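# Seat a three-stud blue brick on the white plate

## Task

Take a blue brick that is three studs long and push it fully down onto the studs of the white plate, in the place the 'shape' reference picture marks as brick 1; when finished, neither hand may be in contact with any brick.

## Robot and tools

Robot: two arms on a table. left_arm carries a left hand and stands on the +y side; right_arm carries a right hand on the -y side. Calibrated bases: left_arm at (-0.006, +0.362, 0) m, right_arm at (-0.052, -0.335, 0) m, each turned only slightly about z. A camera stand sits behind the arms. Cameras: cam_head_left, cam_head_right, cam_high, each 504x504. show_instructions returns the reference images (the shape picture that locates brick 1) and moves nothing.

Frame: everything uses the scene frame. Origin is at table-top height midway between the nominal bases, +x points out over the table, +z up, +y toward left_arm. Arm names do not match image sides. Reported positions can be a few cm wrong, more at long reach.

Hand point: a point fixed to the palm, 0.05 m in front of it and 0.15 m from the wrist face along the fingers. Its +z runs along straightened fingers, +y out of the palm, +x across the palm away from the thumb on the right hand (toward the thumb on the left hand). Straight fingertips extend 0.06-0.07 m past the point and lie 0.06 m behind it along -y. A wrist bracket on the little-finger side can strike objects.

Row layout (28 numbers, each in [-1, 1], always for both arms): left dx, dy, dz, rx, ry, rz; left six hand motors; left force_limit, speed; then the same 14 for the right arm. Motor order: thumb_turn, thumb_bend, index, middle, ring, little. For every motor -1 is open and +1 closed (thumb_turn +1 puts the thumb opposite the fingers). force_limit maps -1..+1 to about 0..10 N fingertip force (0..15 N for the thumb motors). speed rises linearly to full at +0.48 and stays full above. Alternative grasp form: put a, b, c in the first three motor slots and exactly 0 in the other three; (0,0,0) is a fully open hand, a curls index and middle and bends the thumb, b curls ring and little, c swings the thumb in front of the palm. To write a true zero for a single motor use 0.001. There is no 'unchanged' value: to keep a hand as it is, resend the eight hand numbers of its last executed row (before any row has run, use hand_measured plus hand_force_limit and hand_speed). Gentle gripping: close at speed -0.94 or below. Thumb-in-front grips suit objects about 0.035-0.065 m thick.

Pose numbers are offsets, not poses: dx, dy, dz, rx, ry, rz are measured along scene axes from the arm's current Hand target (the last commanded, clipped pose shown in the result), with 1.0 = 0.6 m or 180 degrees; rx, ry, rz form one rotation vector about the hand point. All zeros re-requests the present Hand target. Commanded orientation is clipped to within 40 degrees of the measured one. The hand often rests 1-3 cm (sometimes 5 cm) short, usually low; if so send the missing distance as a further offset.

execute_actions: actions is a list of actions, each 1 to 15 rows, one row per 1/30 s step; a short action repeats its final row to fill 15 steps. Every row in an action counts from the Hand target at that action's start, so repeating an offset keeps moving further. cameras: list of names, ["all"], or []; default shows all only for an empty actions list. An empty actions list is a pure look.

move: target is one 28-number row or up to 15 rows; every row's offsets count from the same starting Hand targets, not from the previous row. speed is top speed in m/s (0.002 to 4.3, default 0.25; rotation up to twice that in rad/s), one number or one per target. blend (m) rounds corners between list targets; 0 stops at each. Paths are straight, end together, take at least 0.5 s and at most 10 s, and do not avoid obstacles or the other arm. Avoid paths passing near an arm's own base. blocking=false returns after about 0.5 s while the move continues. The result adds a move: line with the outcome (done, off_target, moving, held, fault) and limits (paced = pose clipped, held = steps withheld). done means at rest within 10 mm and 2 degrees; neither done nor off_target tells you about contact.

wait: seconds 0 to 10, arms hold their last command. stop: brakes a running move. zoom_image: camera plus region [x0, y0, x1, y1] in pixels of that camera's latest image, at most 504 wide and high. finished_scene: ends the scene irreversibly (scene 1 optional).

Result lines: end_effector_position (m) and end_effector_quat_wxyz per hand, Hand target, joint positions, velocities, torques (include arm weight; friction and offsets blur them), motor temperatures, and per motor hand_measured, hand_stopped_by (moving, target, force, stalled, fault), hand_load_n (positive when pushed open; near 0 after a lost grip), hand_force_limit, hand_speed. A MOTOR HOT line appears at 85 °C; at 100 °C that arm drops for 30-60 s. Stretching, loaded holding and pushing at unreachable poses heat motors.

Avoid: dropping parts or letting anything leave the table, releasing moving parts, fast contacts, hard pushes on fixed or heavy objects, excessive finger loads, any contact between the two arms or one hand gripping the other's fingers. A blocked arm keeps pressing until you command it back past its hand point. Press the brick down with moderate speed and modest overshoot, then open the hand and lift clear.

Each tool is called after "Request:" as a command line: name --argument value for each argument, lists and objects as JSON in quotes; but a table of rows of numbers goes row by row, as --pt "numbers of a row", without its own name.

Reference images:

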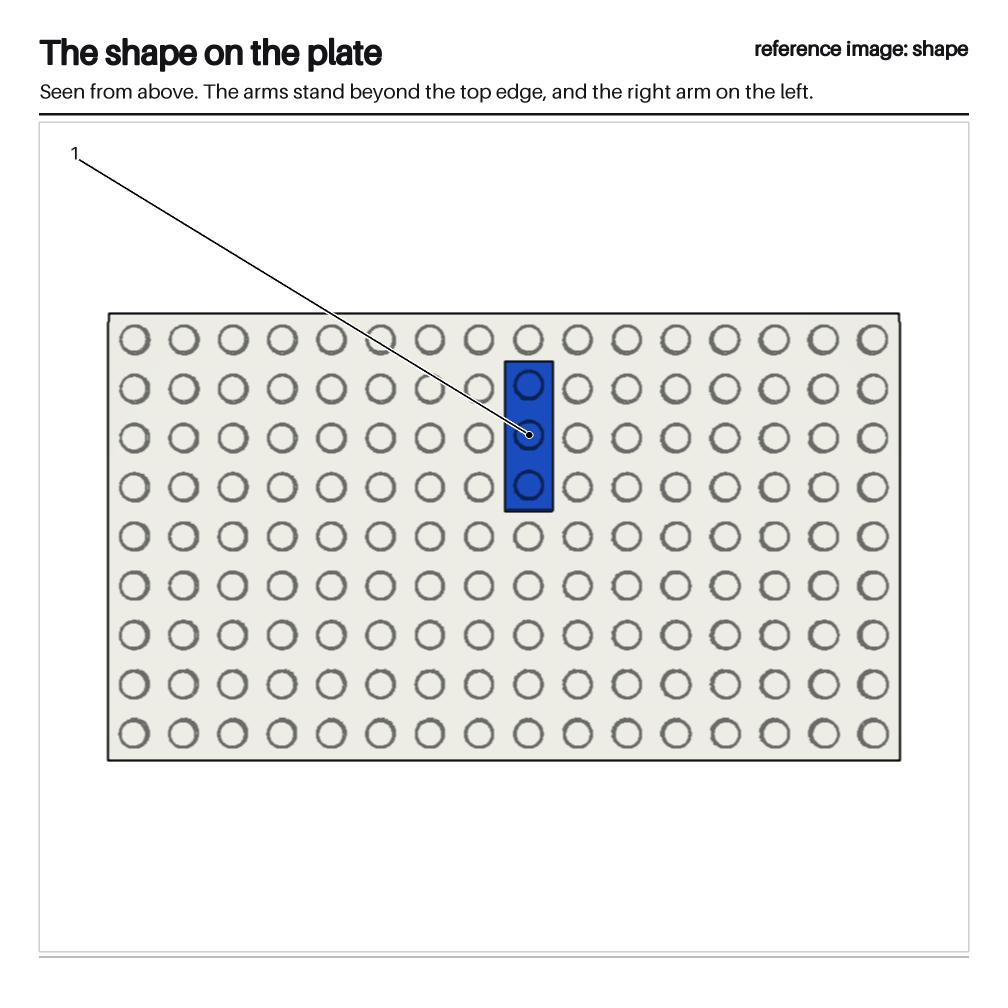

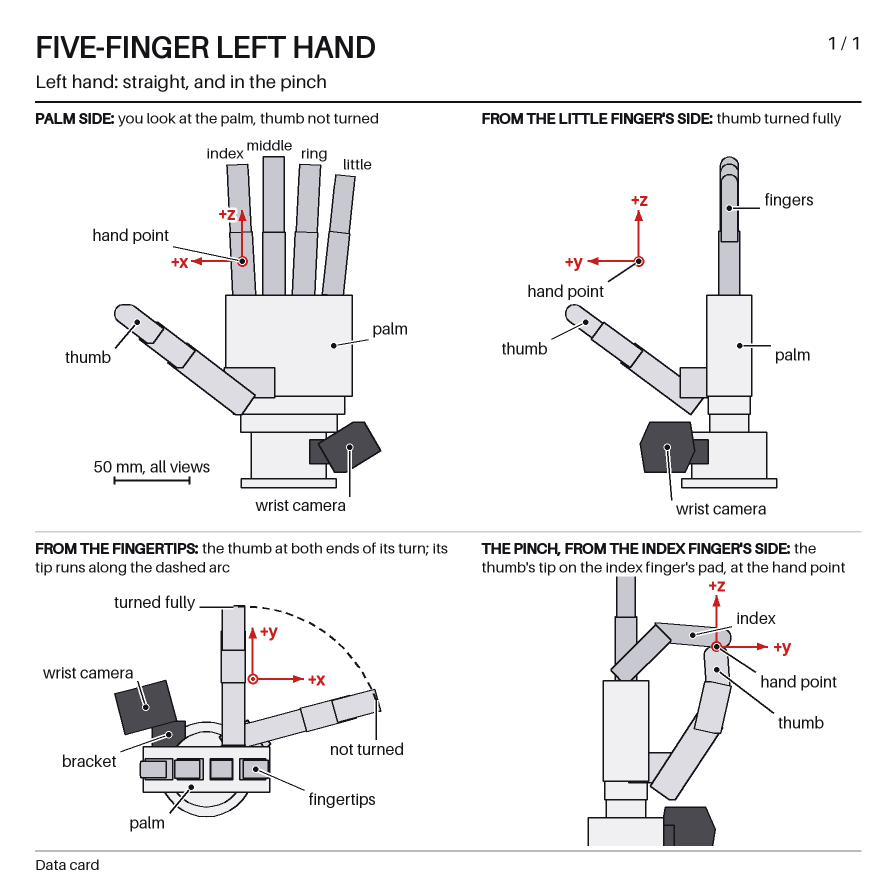

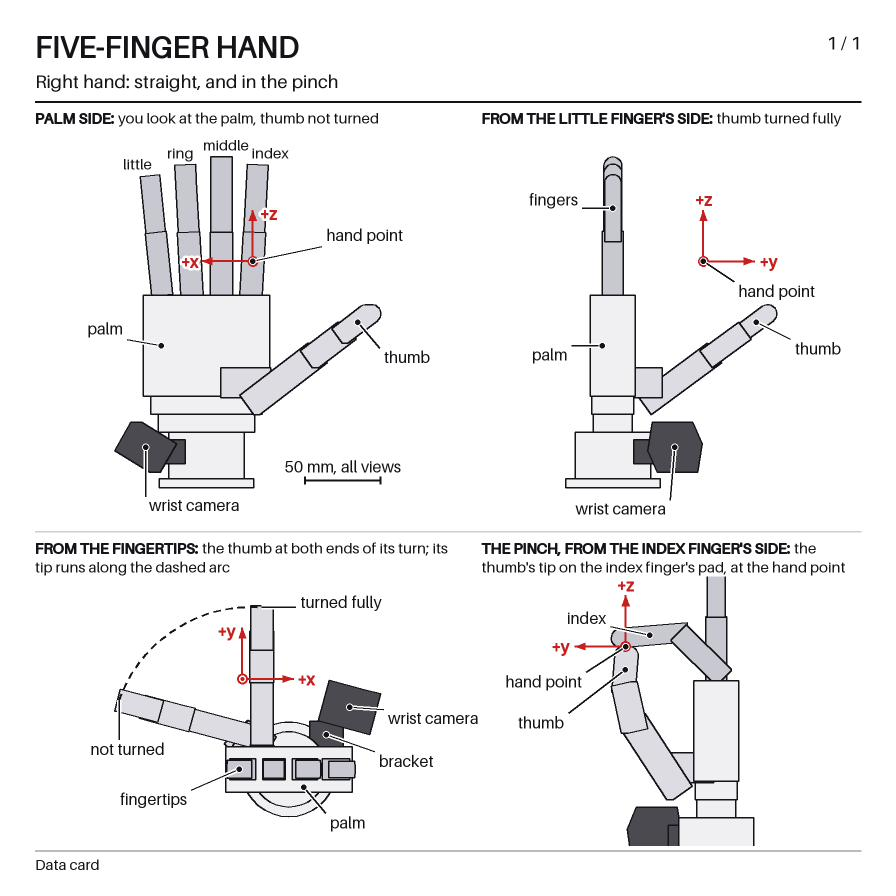

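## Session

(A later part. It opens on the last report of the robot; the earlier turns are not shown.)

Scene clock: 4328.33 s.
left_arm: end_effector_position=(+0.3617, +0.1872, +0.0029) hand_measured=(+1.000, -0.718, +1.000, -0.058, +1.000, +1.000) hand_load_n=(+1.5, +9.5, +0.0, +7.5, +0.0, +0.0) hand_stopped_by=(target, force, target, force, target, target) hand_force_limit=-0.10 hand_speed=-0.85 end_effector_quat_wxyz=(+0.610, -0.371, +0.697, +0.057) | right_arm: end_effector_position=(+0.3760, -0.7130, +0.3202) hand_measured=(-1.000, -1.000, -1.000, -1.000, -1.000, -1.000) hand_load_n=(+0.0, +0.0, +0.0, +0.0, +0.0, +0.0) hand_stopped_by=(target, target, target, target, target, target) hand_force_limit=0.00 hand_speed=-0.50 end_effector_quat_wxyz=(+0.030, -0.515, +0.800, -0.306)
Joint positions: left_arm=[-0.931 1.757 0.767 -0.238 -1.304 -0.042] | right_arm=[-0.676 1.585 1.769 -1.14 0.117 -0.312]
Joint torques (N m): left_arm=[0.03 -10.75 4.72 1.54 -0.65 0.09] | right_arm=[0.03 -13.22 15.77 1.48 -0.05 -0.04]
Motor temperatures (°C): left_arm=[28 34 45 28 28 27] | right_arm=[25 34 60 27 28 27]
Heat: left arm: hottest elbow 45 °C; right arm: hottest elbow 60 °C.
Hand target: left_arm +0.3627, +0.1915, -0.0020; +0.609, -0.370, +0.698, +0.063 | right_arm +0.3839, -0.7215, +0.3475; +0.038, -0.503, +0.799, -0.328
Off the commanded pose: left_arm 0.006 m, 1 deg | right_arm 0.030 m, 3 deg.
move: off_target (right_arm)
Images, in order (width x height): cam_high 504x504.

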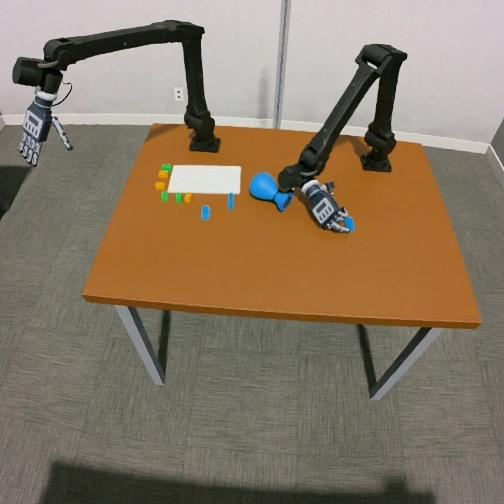

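Request:
move --target '[0.0, 0.0, -0.008, 0, 0, 0, 1, -0.5, 1, 0.1, 1, 1, -0.1, -0.85, 0,0,0,0,0,0, 0,0,0,0,0,0, 0,-0.5]' --speed 0.05

Scene clock: 4332.60 s.
left_arm: end_effector_position=(+0.3621, +0.1874, +0.0018) hand_measured=(+1.000, -0.718, +1.000, -0.058, +1.000, +1.000) hand_load_n=(-1.5, +9.5, +0.0, +7.5, +0.0, +0.0) hand_stopped_by=(target, force, target, force, target, target) hand_force_limit=-0.10 hand_speed=-0.85 end_effector_quat_wxyz=(+0.611, -0.368, +0.698, +0.060) | right_arm: end_effector_position=(+0.3760, -0.7130, +0.3202) hand_measured=(-1.000, -1.000, -1.000, -1.000, -1.000, -1.000) hand_load_n=(+0.0, -0.5, +0.0, +0.0, +0.0, +0.0) hand_stopped_by=(target, target, target, target, target, target) hand_force_limit=0.00 hand_speed=-0.50 end_effector_quat_wxyz=(+0.030, -0.515, +0.800, -0.306)
Joint positions: left_arm=[-0.931 1.763 0.767 -0.227 -1.307 -0.028] | right_arm=[-0.676 1.585 1.769 -1.14 0.117 -0.312]
Joint torques (N m): left_arm=[0.03 -10.34 4.56 1.66 -0.56 -0.04] | right_arm=[-0.26 -13.51 15.75 1.59 -0.03 -0.01]
Motor temperatures (°C): left_arm=[28 34 45 28 28 27] | right_arm=[25 34 60 27 28 27]
Heat: left arm: hottest elbow 45 °C; right arm: hottest elbow 60 °C.
Hand target: left_arm +0.3627, +0.1915, -0.0067; +0.610, -0.370, +0.698, +0.063 | right_arm +0.3839, -0.7215, +0.3475; +0.038, -0.503, +0.799, -0.328
Off the commanded pose: left_arm 0.010 m, 0 deg | right_arm 0.030 m, 3 deg.
move: off_target (right_arm)

Request:
move --target '[0.0, 0.0, 0.0, 0, 0, 0, 1, -0.85, 1, -0.25, 1, 1, -0.1, -0.7, 0,0,0,0,0,0, 0,0,0,0,0,0, 0,-0.5]' --speed 0.05 --cameras '["cam_high", "cam_head_left"]'

Request:
zoom_image --camera "cam_high" --region '[330, 195, 370, 235]'

Scene clock: 4339.10 s.
left_arm: end_effector_position=(+0.3628, +0.1872, +0.0023) hand_measured=(+1.000, -0.848, +1.000, -0.250, +1.000, +1.000) hand_load_n=(-3.0, -2.5, +0.0, +0.0, +0.0, +0.0) hand_stopped_by=(target, target, target, target, target, target) hand_force_limit=-0.10 hand_speed=-0.70 end_effector_quat_wxyz=(+0.613, -0.368, +0.697, +0.059) | right_arm: end_effector_position=(+0.3760, -0.7130, +0.3202) hand_measured=(-1.000, -1.000, -1.000, -1.000, -1.000, -1.000) hand_load_n=(+0.0, +0.0, +0.0, +0.0, +0.0, +0.0) hand_stopped_by=(target, target, target, target, target, target) hand_force_limit=0.00 hand_speed=-0.50 end_effector_quat_wxyz=(+0.030, -0.515, +0.800, -0.306)
Joint positions: left_arm=[-0.931 1.763 0.767 -0.221 -1.31 -0.025] | right_arm=[-0.676 1.585 1.769 -1.14 0.117 -0.312]
Joint torques (N m): left_arm=[0.03 -10.29 4.56 1.43 -0.46 -0.05] | right_arm=[0.03 -13.57 15.66 1.57 -0.01 -0.01]
Motor temperatures (°C): left_arm=[28 34 44 28 28 27] | right_arm=[25 34 61 27 28 27]
Heat: left arm: hottest elbow 44 °C; right arm: hottest elbow 61 °C.
Hand target: left_arm +0.3627, +0.1916, -0.0067; +0.610, -0.370, +0.698, +0.063 | right_arm +0.3839, -0.7215, +0.3475; +0.038, -0.503, +0.799, -0.328
Off the commanded pose: left_arm 0.010 m, 1 deg | right_arm 0.030 m, 3 deg.
move: off_target (right_arm)
Images, in order (width x height): cam_head_left 504x504, cam_high 504x504.

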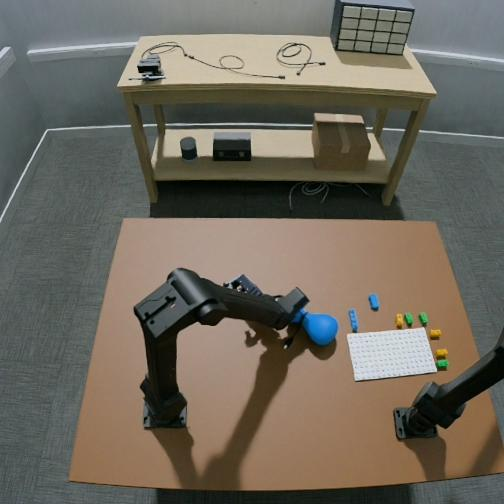

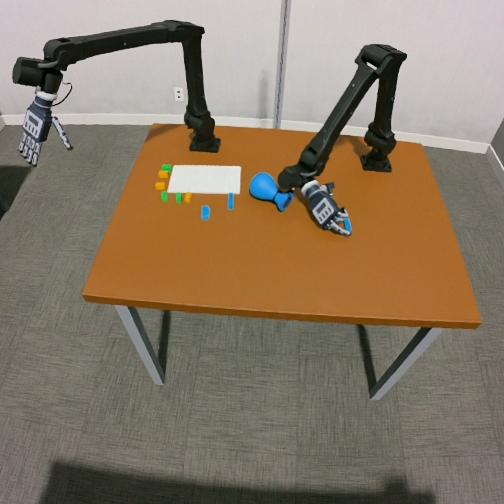

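Scaled by 12.600.

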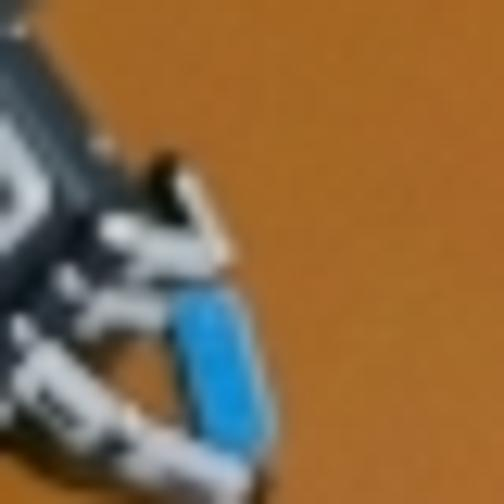

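Request:
move --pt "0.0 0.0 0.008 0 0 0 1 -0.85 1 -1 1 1 -0.1 -0.4 0 0 0 0 0 0 0 0 0 0 0 0 0 -0.5" --pt "-0.01 -0.01 0.2 0 0 0 1 -0.85 1 -1 1 1 -0.1 -0.4 0 0 0 0 0 0 0 0 0 0 0 0 0 -0.5" --speed 0.1 --cameras '["cam_high", "cam_head_left", "cam_head_right"]'

Request:
zoom_image --camera "cam_high" --region '[330, 195, 370, 235]'

Request:
zoom_image --camera "cam_head_left" --region '[200, 265, 250, 315]'

Scene clock: 4353.70 s.
left_arm: end_effector_position=(+0.3466, +0.2053, +0.0974) hand_measured=(+1.000, -0.850, +1.000, -1.000, +1.000, +1.000) hand_load_n=(+0.0, +0.0, +0.0, +0.0, +0.0, +0.0) hand_stopped_by=(target, target, target, target, target, target) hand_force_limit=-0.10 hand_speed=-0.40 end_effector_quat_wxyz=(+0.604, -0.359, +0.706, +0.087) | right_arm: end_effector_position=(+0.3760, -0.7130, +0.3202) hand_measured=(-1.000, -1.000, -1.000, -1.000, -1.000, -1.000) hand_load_n=(+0.0, +0.0, +0.0, +0.0, +0.0, +0.0) hand_stopped_by=(target, target, target, target, target, target) hand_force_limit=0.00 hand_speed=-0.50 end_effector_quat_wxyz=(+0.030, -0.515, +0.800, -0.306)
Joint positions: left_arm=[-0.931 1.519 0.817 -0.64 -1.306 -0.09] | right_arm=[-0.676 1.585 1.769 -1.14 0.117 -0.312]
Joint torques (N m): left_arm=[-1.9 -10.75 10.02 0.13 -0.81 -0.11] | right_arm=[0.03 -13.39 15.72 1.54 -0.02 0]
Motor temperatures (°C): left_arm=[28 34 43 28 28 27] | right_arm=[25 34 61 27 28 27]
Heat: left arm: hottest elbow 43 °C; right arm: hottest elbow 61 °C.
Hand target: left_arm +0.3568, +0.1855, +0.1133; +0.610, -0.370, +0.698, +0.063 | right_arm +0.3839, -0.7215, +0.3475; +0.038, -0.503, +0.799, -0.328
Off the commanded pose: left_arm 0.027 m, 3 deg | right_arm 0.030 m, 3 deg.
move: off_target (left_arm, right_arm)

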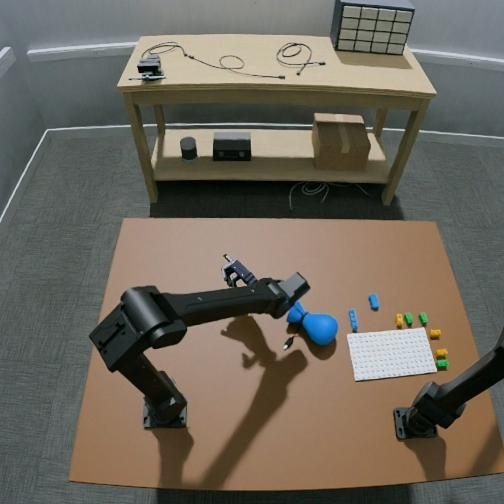

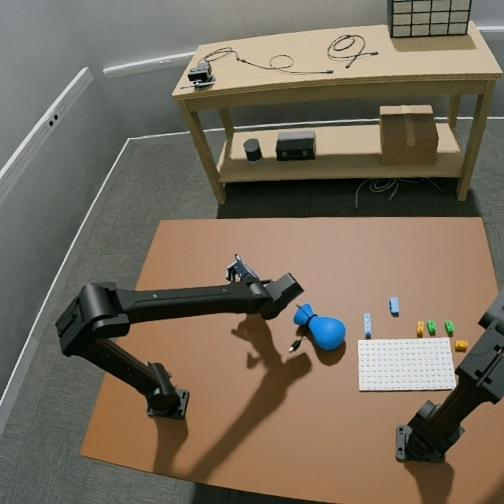

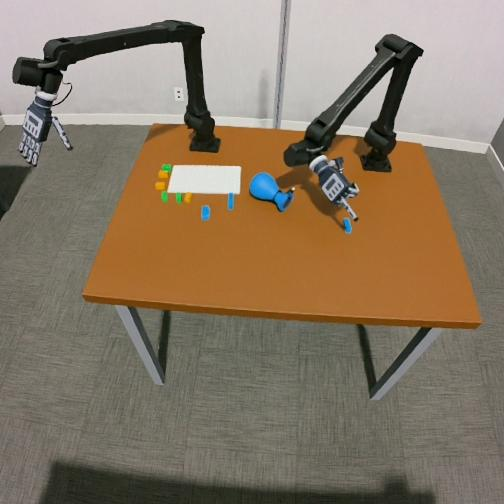

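Scaled by 12.600.

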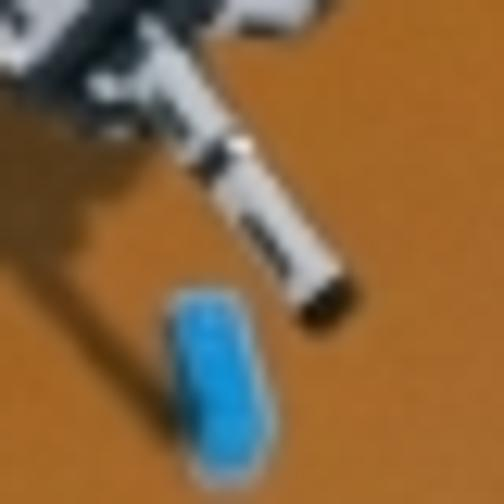

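Scaled by 10.080.

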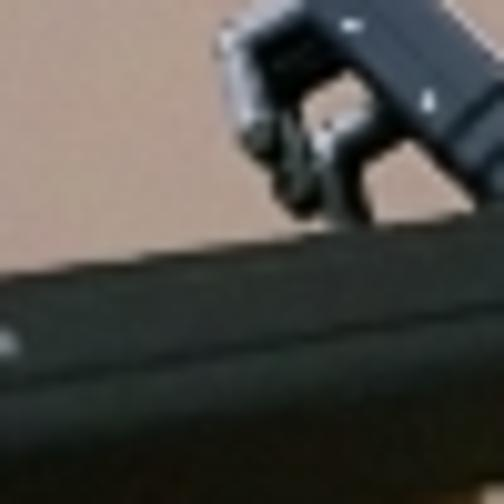

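Request:
zoom_image --camera "cam_high" --region '[338, 213, 358, 238]'

Scaled by 20.160.

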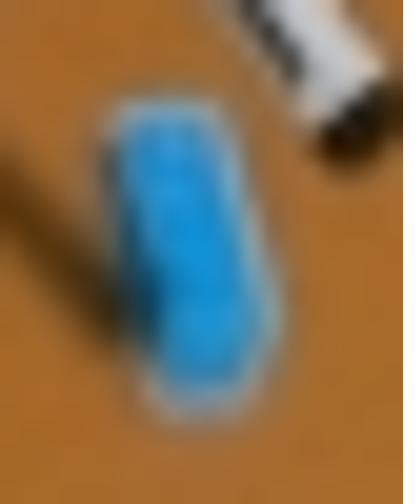

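Request:
move --pt "0 0 0.12 -0.13 0.121 -0.206 1 -0.85 1 -1 1 1 -0.1 -0.4 0 0 0 0 0 0 0 0 0 0 0 0 0 -0.5" --pt "-0.033 0.025 0.12 -0.26 0.2426 -0.412 1 -0.6 0.05 0.0 1 1 -0.1 -0.4 0 0 0 0 0 0 0 0 0 0 0 0 0 -0.5" --speed 0.3 --blend '[0.03, 0]' --cameras '["cam_high", "cam_head_left", "cam_head_right"]'

Scene clock: 4380.97 s.
left_arm: end_effector_position=(+0.3162, +0.1992, +0.1653) hand_measured=(+1.000, -0.600, +0.050, +0.000, +1.000, +1.000) hand_load_n=(+0.0, +0.0, +0.0, +0.0, +0.0, +0.0) hand_stopped_by=(target, target, target, target, target, target) hand_force_limit=-0.10 hand_speed=-0.40 end_effector_quat_wxyz=(+0.048, -0.051, +0.900, -0.430) | right_arm: end_effector_position=(+0.3760, -0.7130, +0.3202) hand_measured=(-1.000, -1.000, -1.000, -1.000, -1.000, -1.000) hand_load_n=(+0.0, +0.0, +0.0, +0.0, +0.0, +0.0) hand_stopped_by=(target, target, target, target, target, target) hand_force_limit=0.00 hand_speed=-0.50 end_effector_quat_wxyz=(+0.030, -0.515, +0.800, -0.306)
Joint positions: left_arm=[-0.174 1.178 0.907 -0.941 0.84 1.158] | right_arm=[-0.676 1.585 1.769 -1.14 0.117 -0.312]
Joint torques (N m): left_arm=[0.32 -6.01 12.55 0.49 0.66 0.05] | right_arm=[0.15 -13.57 15.75 1.51 -0.04 -0.03]
Motor temperatures (°C): left_arm=[28 34 46 28 28 27] | right_arm=[25 34 61 27 28 27]
Heat: left arm: hottest elbow 46 °C; right arm: hottest elbow 61 °C.
Hand target: left_arm +0.3369, +0.2004, +0.1854; +0.068, -0.043, +0.897, -0.434 | right_arm +0.3839, -0.7215, +0.3475; +0.038, -0.503, +0.799, -0.328
Off the commanded pose: left_arm 0.029 m, 3 deg | right_arm 0.030 m, 3 deg.
move: off_target (left_arm, right_arm); target 2's new numbers were sent with left_arm's hand 0.029 m and 3 deg from that target

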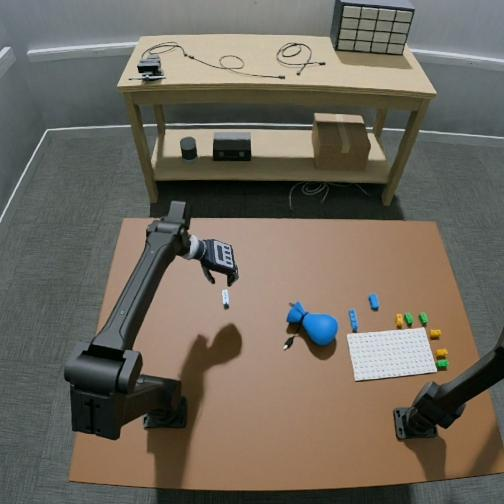

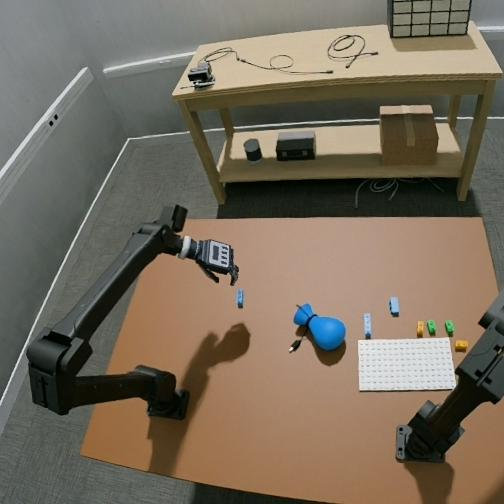

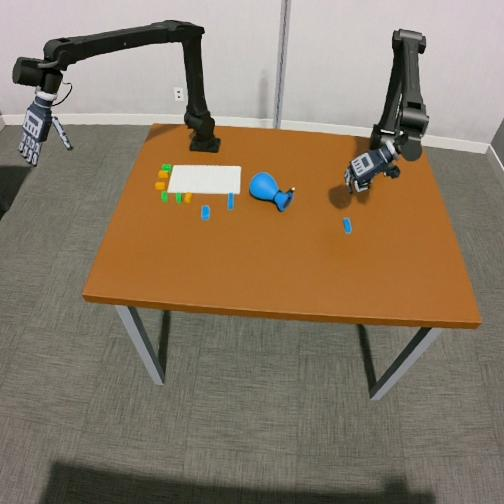

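Request:
zoom_image --camera "cam_head_right" --region '[225, 285, 255, 315]'

Request:
zoom_image --camera "cam_head_left" --region '[210, 283, 240, 313]'

Request:
zoom_image --camera "cam_high" --region '[332, 210, 362, 240]'

Scaled by 16.800.

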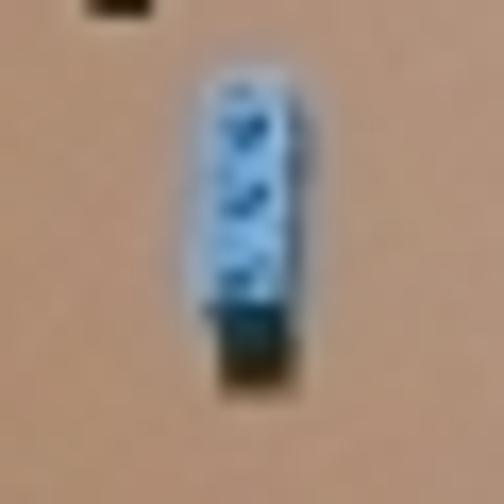

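Scaled by 16.800.

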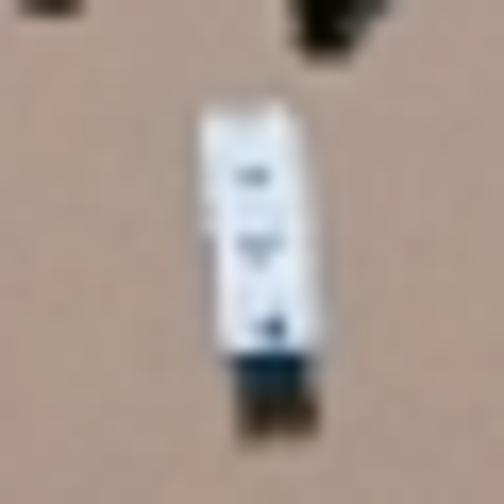

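Scaled by 16.800.

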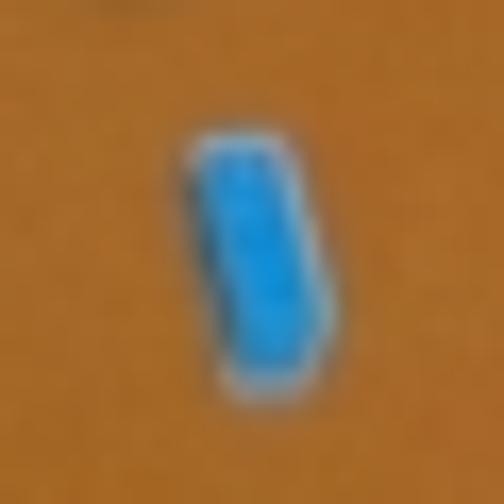

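Request:
move --target '[0.02, -0.022, -0.19, 0, 0, 0, 1, -0.68, -0.05, -0.1, 1, 1, -0.1, -0.4, 0,0,0,0,0,0, 0,0,0,0,0,0, 0,-0.5]' --speed 0.15 --cameras '["cam_high", "cam_head_left", "cam_head_right"]'

Request:
zoom_image --camera "cam_head_right" --region '[220, 270, 265, 315]'

Request:
zoom_image --camera "cam_high" --region '[325, 195, 370, 240]'

Request:
zoom_image --camera "cam_head_left" --region '[205, 265, 250, 310]'

Scene clock: 4404.10 s.
left_arm: end_effector_position=(+0.3478, +0.1922, +0.0736) hand_measured=(+1.000, -0.680, -0.050, -0.100, +1.000, +1.000) hand_load_n=(+0.0, +0.0, +0.0, +0.0, +0.0, +0.5) hand_stopped_by=(target, target, target, target, target, target) hand_force_limit=-0.10 hand_speed=-0.40 end_effector_quat_wxyz=(+0.069, -0.044, +0.898, -0.433) | right_arm: end_effector_position=(+0.3760, -0.7130, +0.3202) hand_measured=(-1.000, -1.000, -1.000, -1.000, -1.000, -1.000) hand_load_n=(+0.0, +0.0, +0.0, +0.0, +0.0, +0.0) hand_stopped_by=(target, target, target, target, target, target) hand_force_limit=0.00 hand_speed=-0.50 end_effector_quat_wxyz=(+0.030, -0.515, +0.800, -0.306)
Joint positions: left_arm=[-0.182 1.35 0.786 -0.59 0.832 1.139] | right_arm=[-0.676 1.585 1.769 -1.14 0.117 -0.312]
Joint torques (N m): left_arm=[-1.9 -7.94 7.46 1.87 0.47 -0.18] | right_arm=[0.03 -13.68 15.72 1.62 -0.03 0]
Motor temperatures (°C): left_arm=[28 33 50 28 28 27] | right_arm=[25 34 61 27 28 27]
Heat: left arm: hottest elbow 50 °C; right arm: hottest elbow 61 °C.
Hand target: left_arm +0.3488, +0.1873, +0.0713; +0.068, -0.043, +0.897, -0.434 | right_arm +0.3839, -0.7215, +0.3475; +0.038, -0.503, +0.799, -0.328
Off the commanded pose: left_arm 0.006 m, 0 deg | right_arm 0.030 m, 3 deg.
move: off_target (right_arm)

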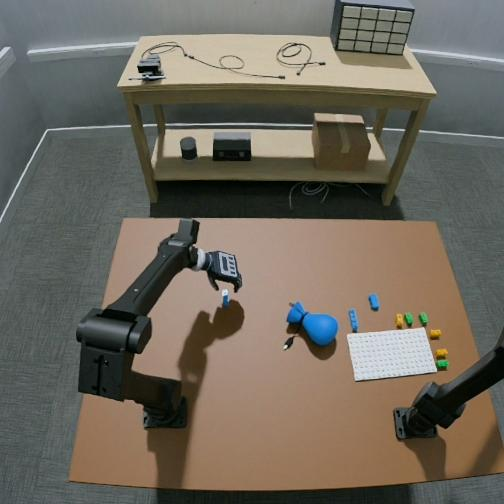

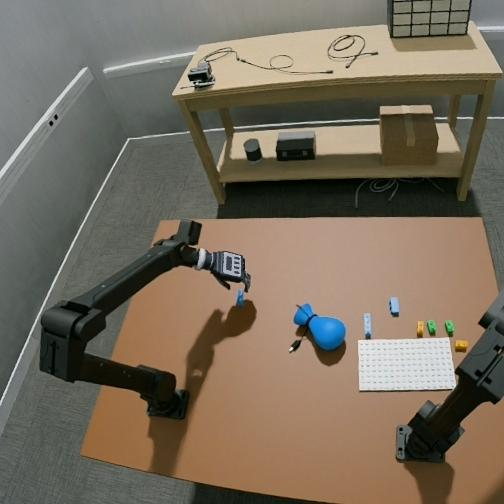

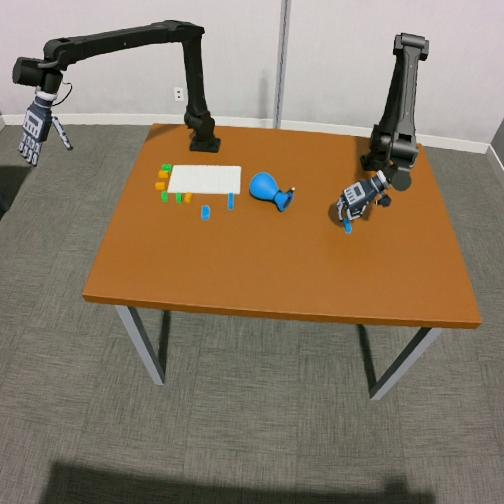

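Scaled by 11.200.

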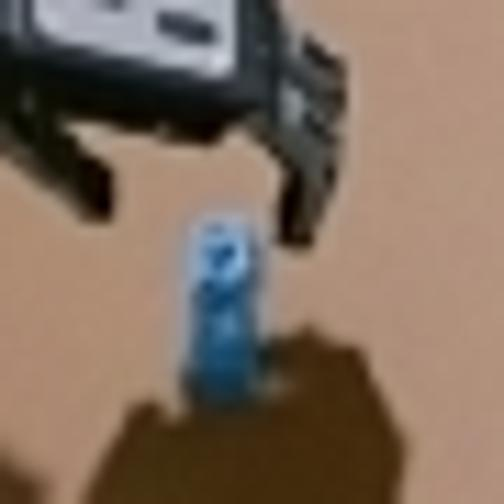

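Scaled by 11.200.

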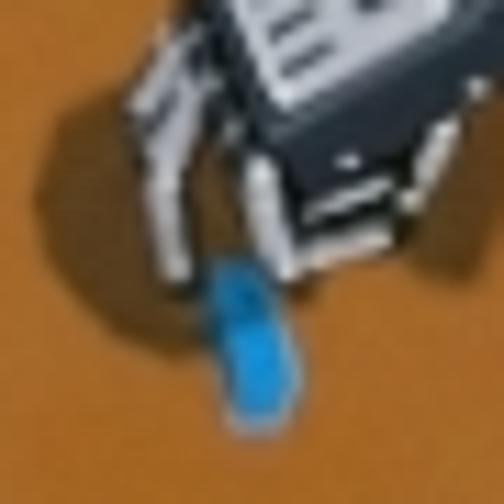

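Scaled by 11.200.

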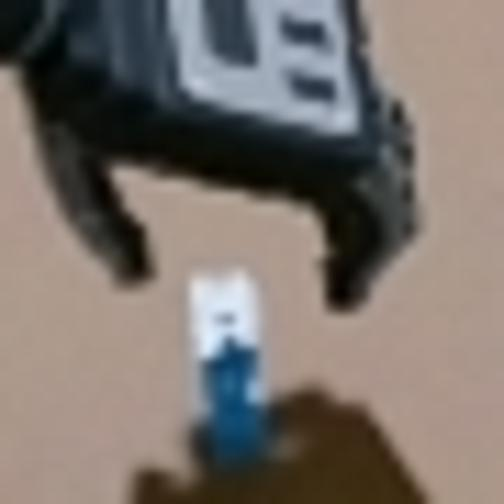

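Request:
move --target '[-0.03, 0.012, -0.048, 0, 0, 0, 1, -0.68, -0.05, -0.1, 1, 1, -0.1, -0.4, 0,0,0,0,0,0, 0,0,0,0,0,0, 0,-0.5]' --speed 0.1 --cameras '["cam_high", "cam_head_left", "cam_head_right"]'

Request:
zoom_image --camera "cam_head_right" --region '[220, 275, 260, 315]'

Request:
zoom_image --camera "cam_high" --region '[325, 200, 365, 240]'

Request:
zoom_image --camera "cam_head_left" --region '[205, 275, 245, 315]'

Scene clock: 4441.03 s.
left_arm: end_effector_position=(+0.3285, +0.1951, +0.0461) hand_measured=(+1.000, -0.680, -0.050, -0.100, +1.000, +1.000) hand_load_n=(+0.0, +0.0, +0.0, +0.0, +0.0, +0.0) hand_stopped_by=(target, target, target, target, target, target) hand_force_limit=-0.10 hand_speed=-0.40 end_effector_quat_wxyz=(+0.065, -0.046, +0.898, -0.432) | right_arm: end_effector_position=(+0.3760, -0.7130, +0.3202) hand_measured=(-1.000, -1.000, -1.000, -1.000, -1.000, -1.000) hand_load_n=(+0.0, +0.0, +0.0, +0.0, +0.0, +0.0) hand_stopped_by=(target, target, target, target, target, target) hand_force_limit=0.00 hand_speed=-0.50 end_effector_quat_wxyz=(+0.030, -0.515, +0.800, -0.306)
Joint positions: left_arm=[-0.182 1.353 0.702 -0.51 0.832 1.139] | right_arm=[-0.676 1.585 1.769 -1.14 0.117 -0.312]
Joint torques (N m): left_arm=[-0.79 -7.24 6.91 1.87 0.64 -0.01] | right_arm=[0.15 -13.74 15.75 1.5 -0.01 -0.02]
Motor temperatures (°C): left_arm=[28 33 46 28 28 27] | right_arm=[25 34 61 27 28 27]
Heat: left arm: hottest elbow 46 °C; right arm: hottest elbow 61 °C.
Hand target: left_arm +0.3308, +0.1945, +0.0425; +0.068, -0.043, +0.897, -0.434 | right_arm +0.3839, -0.7215, +0.3475; +0.038, -0.503, +0.799, -0.328
Off the commanded pose: left_arm 0.004 m, 1 deg | right_arm 0.030 m, 3 deg.
move: off_target (right_arm)

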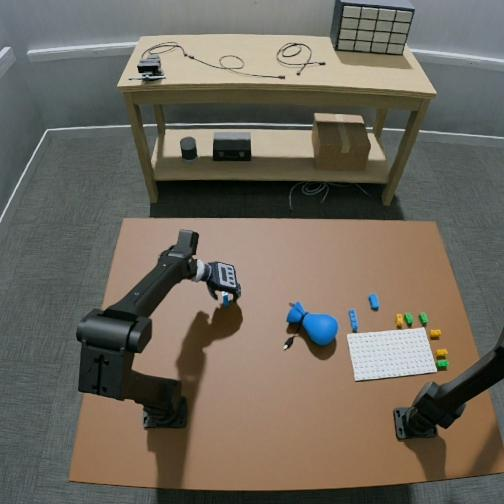

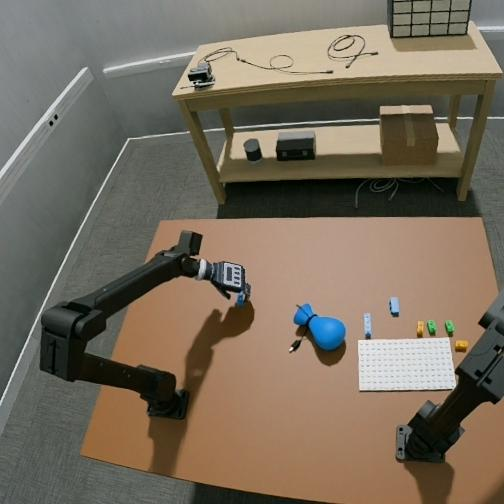

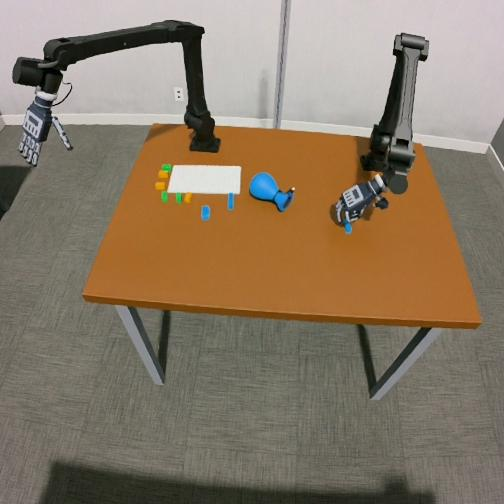

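Scaled by 12.600.

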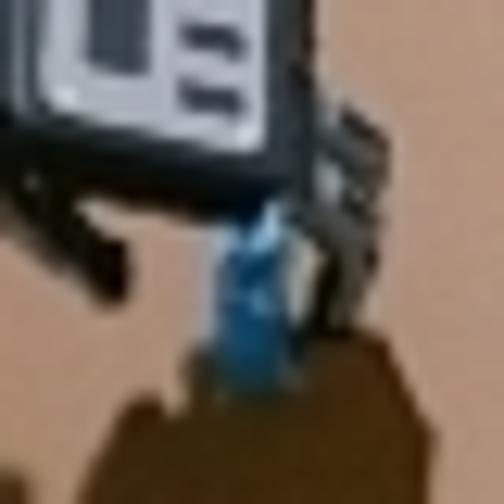

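Scaled by 12.600.

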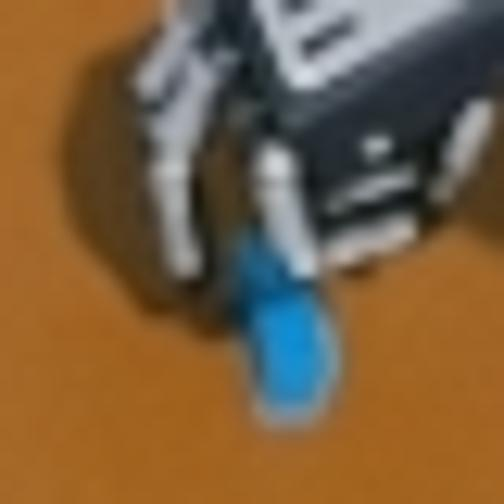

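Scaled by 12.600.

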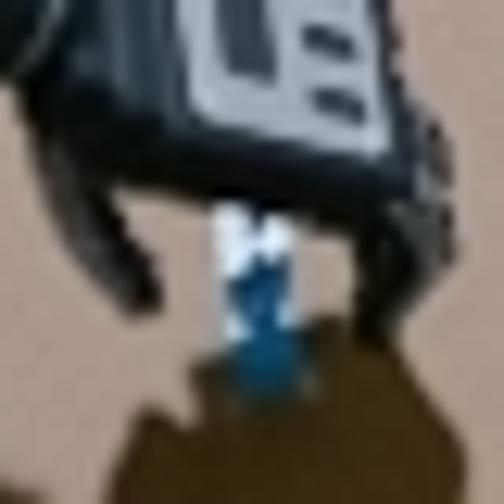

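Request:
zoom_image --camera "cam_high" --region '[330, 190, 370, 235]'

Scaled by 11.200.

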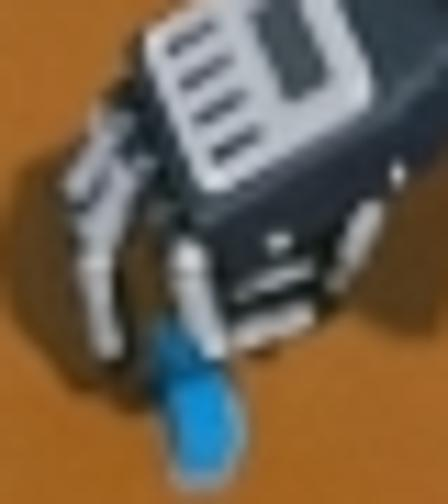

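Request:
move --target '[0.008, 0.0, -0.0375, 0, 0, 0, 1, -0.68, -0.05, -0.1, 1, 1, -0.1, -0.4, 0,0,0,0,0,0, 0,0,0,0,0,0, 0,-0.5]' --speed 0.08 --cameras '["cam_head_left", "cam_head_right"]'

Request:
zoom_image --camera "cam_head_right" --region '[220, 280, 260, 320]'

Request:
zoom_image --camera "cam_head_left" --region '[205, 280, 245, 320]'

Scene clock: 4470.23 s.
left_arm: end_effector_position=(+0.3330, +0.1943, +0.0235) hand_measured=(+1.000, -0.680, -0.050, -0.100, +1.000, +1.000) hand_load_n=(+0.0, +0.0, +0.0, +0.0, +0.0, +0.0) hand_stopped_by=(target, target, target, target, target, target) hand_force_limit=-0.10 hand_speed=-0.40 end_effector_quat_wxyz=(+0.064, -0.046, +0.898, -0.433) | right_arm: end_effector_position=(+0.3760, -0.7130, +0.3202) hand_measured=(-1.000, -1.000, -1.000, -1.000, -1.000, -1.000) hand_load_n=(+0.0, +0.0, +0.0, +0.0, +0.0, -0.5) hand_stopped_by=(target, target, target, target, target, target) hand_force_limit=0.00 hand_speed=-0.50 end_effector_quat_wxyz=(+0.030, -0.515, +0.800, -0.306)
Joint positions: left_arm=[-0.182 1.416 0.687 -0.436 0.833 1.139] | right_arm=[-0.676 1.585 1.769 -1.14 0.117 -0.312]
Joint torques (N m): left_arm=[-0.56 -7.77 6.57 1.92 0.65 0.02] | right_arm=[0.21 -13.68 15.66 1.4 -0.03 -0.02]
Motor temperatures (°C): left_arm=[28 33 44 28 28 27] | right_arm=[25 34 61 27 28 27]
Heat: left arm: hottest elbow 44 °C; right arm: hottest elbow 61 °C.
Hand target: left_arm +0.3357, +0.1944, +0.0201; +0.068, -0.043, +0.897, -0.434 | right_arm +0.3839, -0.7215, +0.3475; +0.038, -0.503, +0.799, -0.328
Off the commanded pose: left_arm 0.004 m, 1 deg | right_arm 0.030 m, 3 deg.
move: off_target (right_arm)
Images, in order (width x height): cam_head_left 504x504, cam_head_right 504x504.

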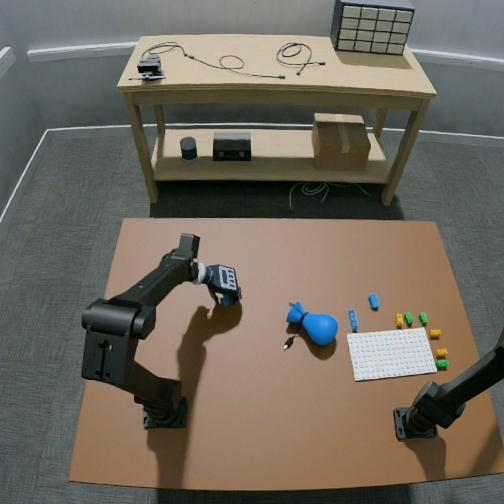

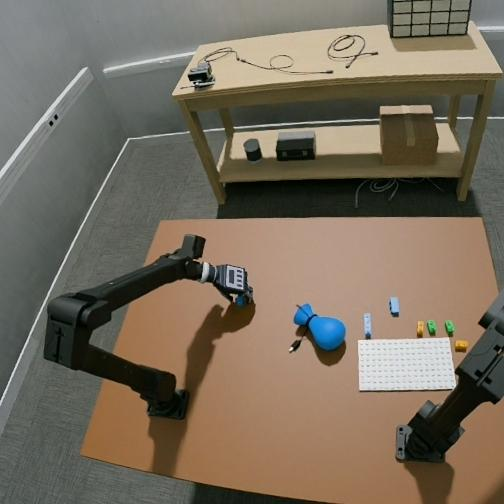

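Scaled by 12.600.

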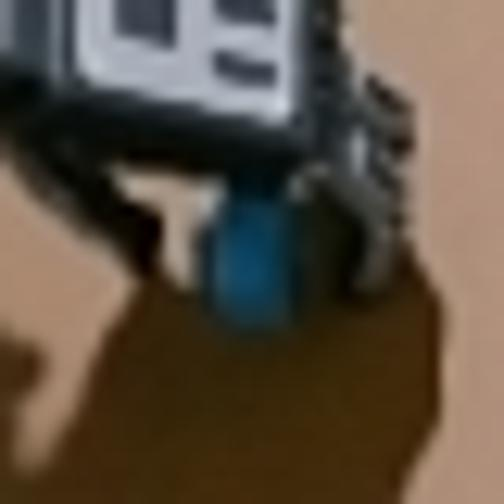

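Scaled by 12.600.

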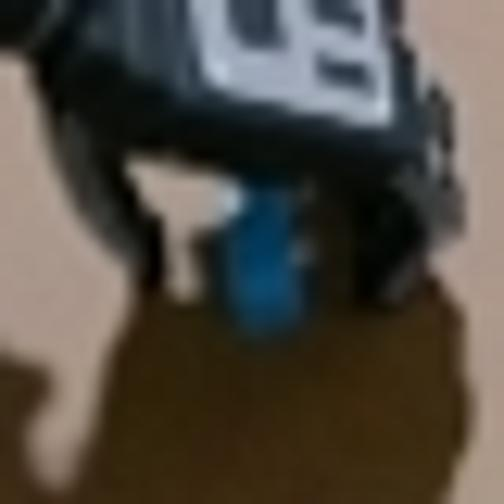

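Request:
move --pt "0 0 0 0 0 0 1 -0.68 0.21 0.155 1 1 -0.3 -0.75 0 0 0 0 0 0 0 0 0 0 0 0 0 -0.5" --pt "0 0 0 0 0 0 1 -0.35 0.21 0.155 1 1 -0.3 -0.85 0 0 0 0 0 0 0 0 0 0 0 0 0 -0.5" --speed 0.08 --cameras '["cam_head_left", "cam_head_right"]'

Request:
zoom_image --camera "cam_head_right" --region '[220, 280, 260, 320]'

Request:
zoom_image --camera "cam_head_left" --region '[205, 280, 245, 320]'

Scene clock: 4480.97 s.
left_arm: end_effector_position=(+0.3331, +0.1941, +0.0236) hand_measured=(+1.000, -0.448, +0.210, +0.154, +1.000, +1.000) hand_load_n=(-1.0, +6.5, +3.5, +1.5, +0.0, +0.0) hand_stopped_by=(target, force, target, target, target, target) hand_force_limit=-0.30 hand_speed=-0.85 end_effector_quat_wxyz=(+0.064, -0.046, +0.898, -0.433) | right_arm: end_effector_position=(+0.3760, -0.7130, +0.3202) hand_measured=(-1.000, -1.000, -1.000, -1.000, -1.000, -1.000) hand_load_n=(+0.0, +0.0, +0.0, +0.0, +0.0, +0.0) hand_stopped_by=(target, target, target, target, target, target) hand_force_limit=0.00 hand_speed=-0.50 end_effector_quat_wxyz=(+0.030, -0.515, +0.800, -0.306)
Joint positions: left_arm=[-0.182 1.416 0.687 -0.435 0.834 1.139] | right_arm=[-0.676 1.585 1.769 -1.14 0.117 -0.312]
Joint torques (N m): left_arm=[-0.56 -7.82 6.56 1.85 0.62 0.01] | right_arm=[0.26 -13.86 15.79 1.54 0 -0.02]
Motor temperatures (°C): left_arm=[28 32 43 28 28 27] | right_arm=[25 34 61 27 28 27]
Heat: left arm: hottest elbow 43 °C; right arm: hottest elbow 61 °C.
Hand target: left_arm +0.3358, +0.1944, +0.0201; +0.068, -0.043, +0.897, -0.434 | right_arm +0.3839, -0.7215, +0.3475; +0.038, -0.503, +0.799, -0.328
Off the commanded pose: left_arm 0.004 m, 1 deg | right_arm 0.030 m, 3 deg.
move: off_target (right_arm)
Images, in order (width x height): cam_head_left 504x504, cam_head_right 504x504.

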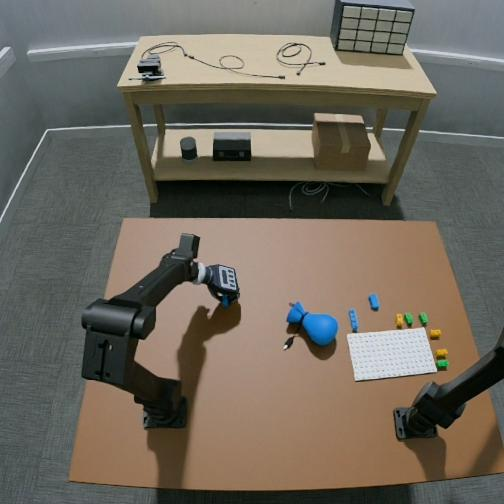

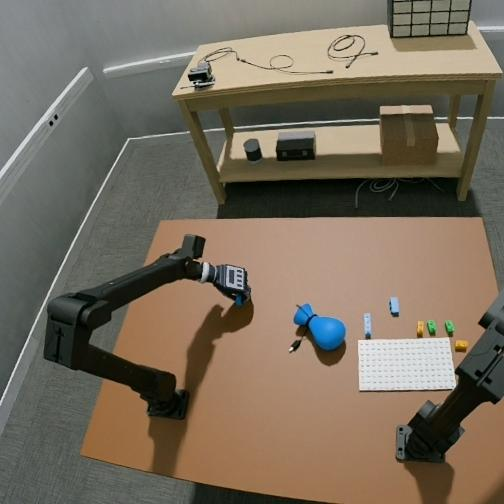

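Scaled by 12.600.

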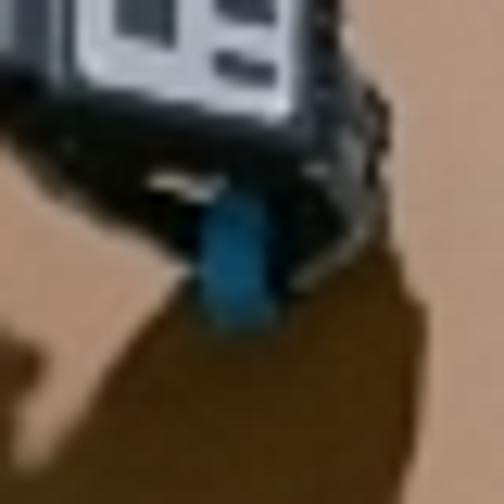

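Scaled by 12.600.

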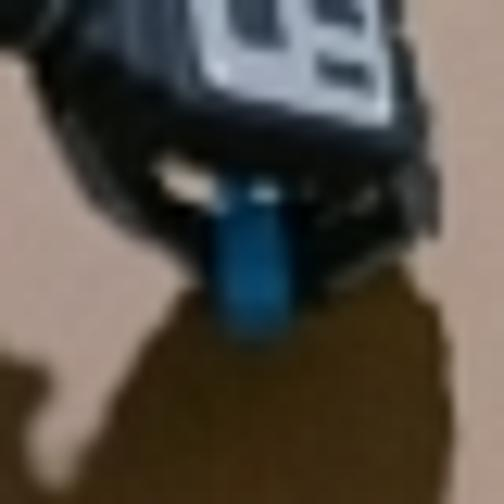

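Request:
move --target '[0, 0, 0, 0, 0, 0, 1, -0.3, 0.21, 0.155, 1, 1, 0.1, -0.9, 0,0,0,0,0,0, 0,0,0,0,0,0, 0,-0.5]' --speed 0.08

Scene clock: 4485.53 s.
left_arm: end_effector_position=(+0.3330, +0.1941, +0.0237) hand_measured=(+1.000, -0.442, +0.210, +0.154, +1.000, +1.000) hand_load_n=(-1.0, +8.5, +4.5, +2.0, +0.0, +0.0) hand_stopped_by=(target, force, target, target, target, target) hand_force_limit=0.10 hand_speed=-0.90 end_effector_quat_wxyz=(+0.064, -0.046, +0.898, -0.433) | right_arm: end_effector_position=(+0.3760, -0.7130, +0.3202) hand_measured=(-1.000, -1.000, -1.000, -1.000, -1.000, -1.000) hand_load_n=(-0.5, +0.0, +0.0, +0.0, +0.0, +0.0) hand_stopped_by=(target, target, target, target, target, target) hand_force_limit=0.00 hand_speed=-0.50 end_effector_quat_wxyz=(+0.030, -0.515, +0.800, -0.306)
Joint positions: left_arm=[-0.182 1.416 0.687 -0.435 0.834 1.139] | right_arm=[-0.676 1.585 1.769 -1.14 0.117 -0.312]
Joint torques (N m): left_arm=[-0.56 -7.77 6.57 1.85 0.61 0.01] | right_arm=[0.44 -13.57 15.69 1.62 -0.01 -0.02]
Motor temperatures (°C): left_arm=[28 32 43 28 28 27] | right_arm=[25 34 61 27 28 27]
Heat: left arm: hottest elbow 43 °C; right arm: hottest elbow 61 °C.
Hand target: left_arm +0.3358, +0.1944, +0.0201; +0.068, -0.043, +0.897, -0.434 | right_arm +0.3839, -0.7215, +0.3475; +0.038, -0.503, +0.799, -0.328
Off the commanded pose: left_arm 0.005 m, 1 deg | right_arm 0.030 m, 3 deg.
move: off_target (right_arm)


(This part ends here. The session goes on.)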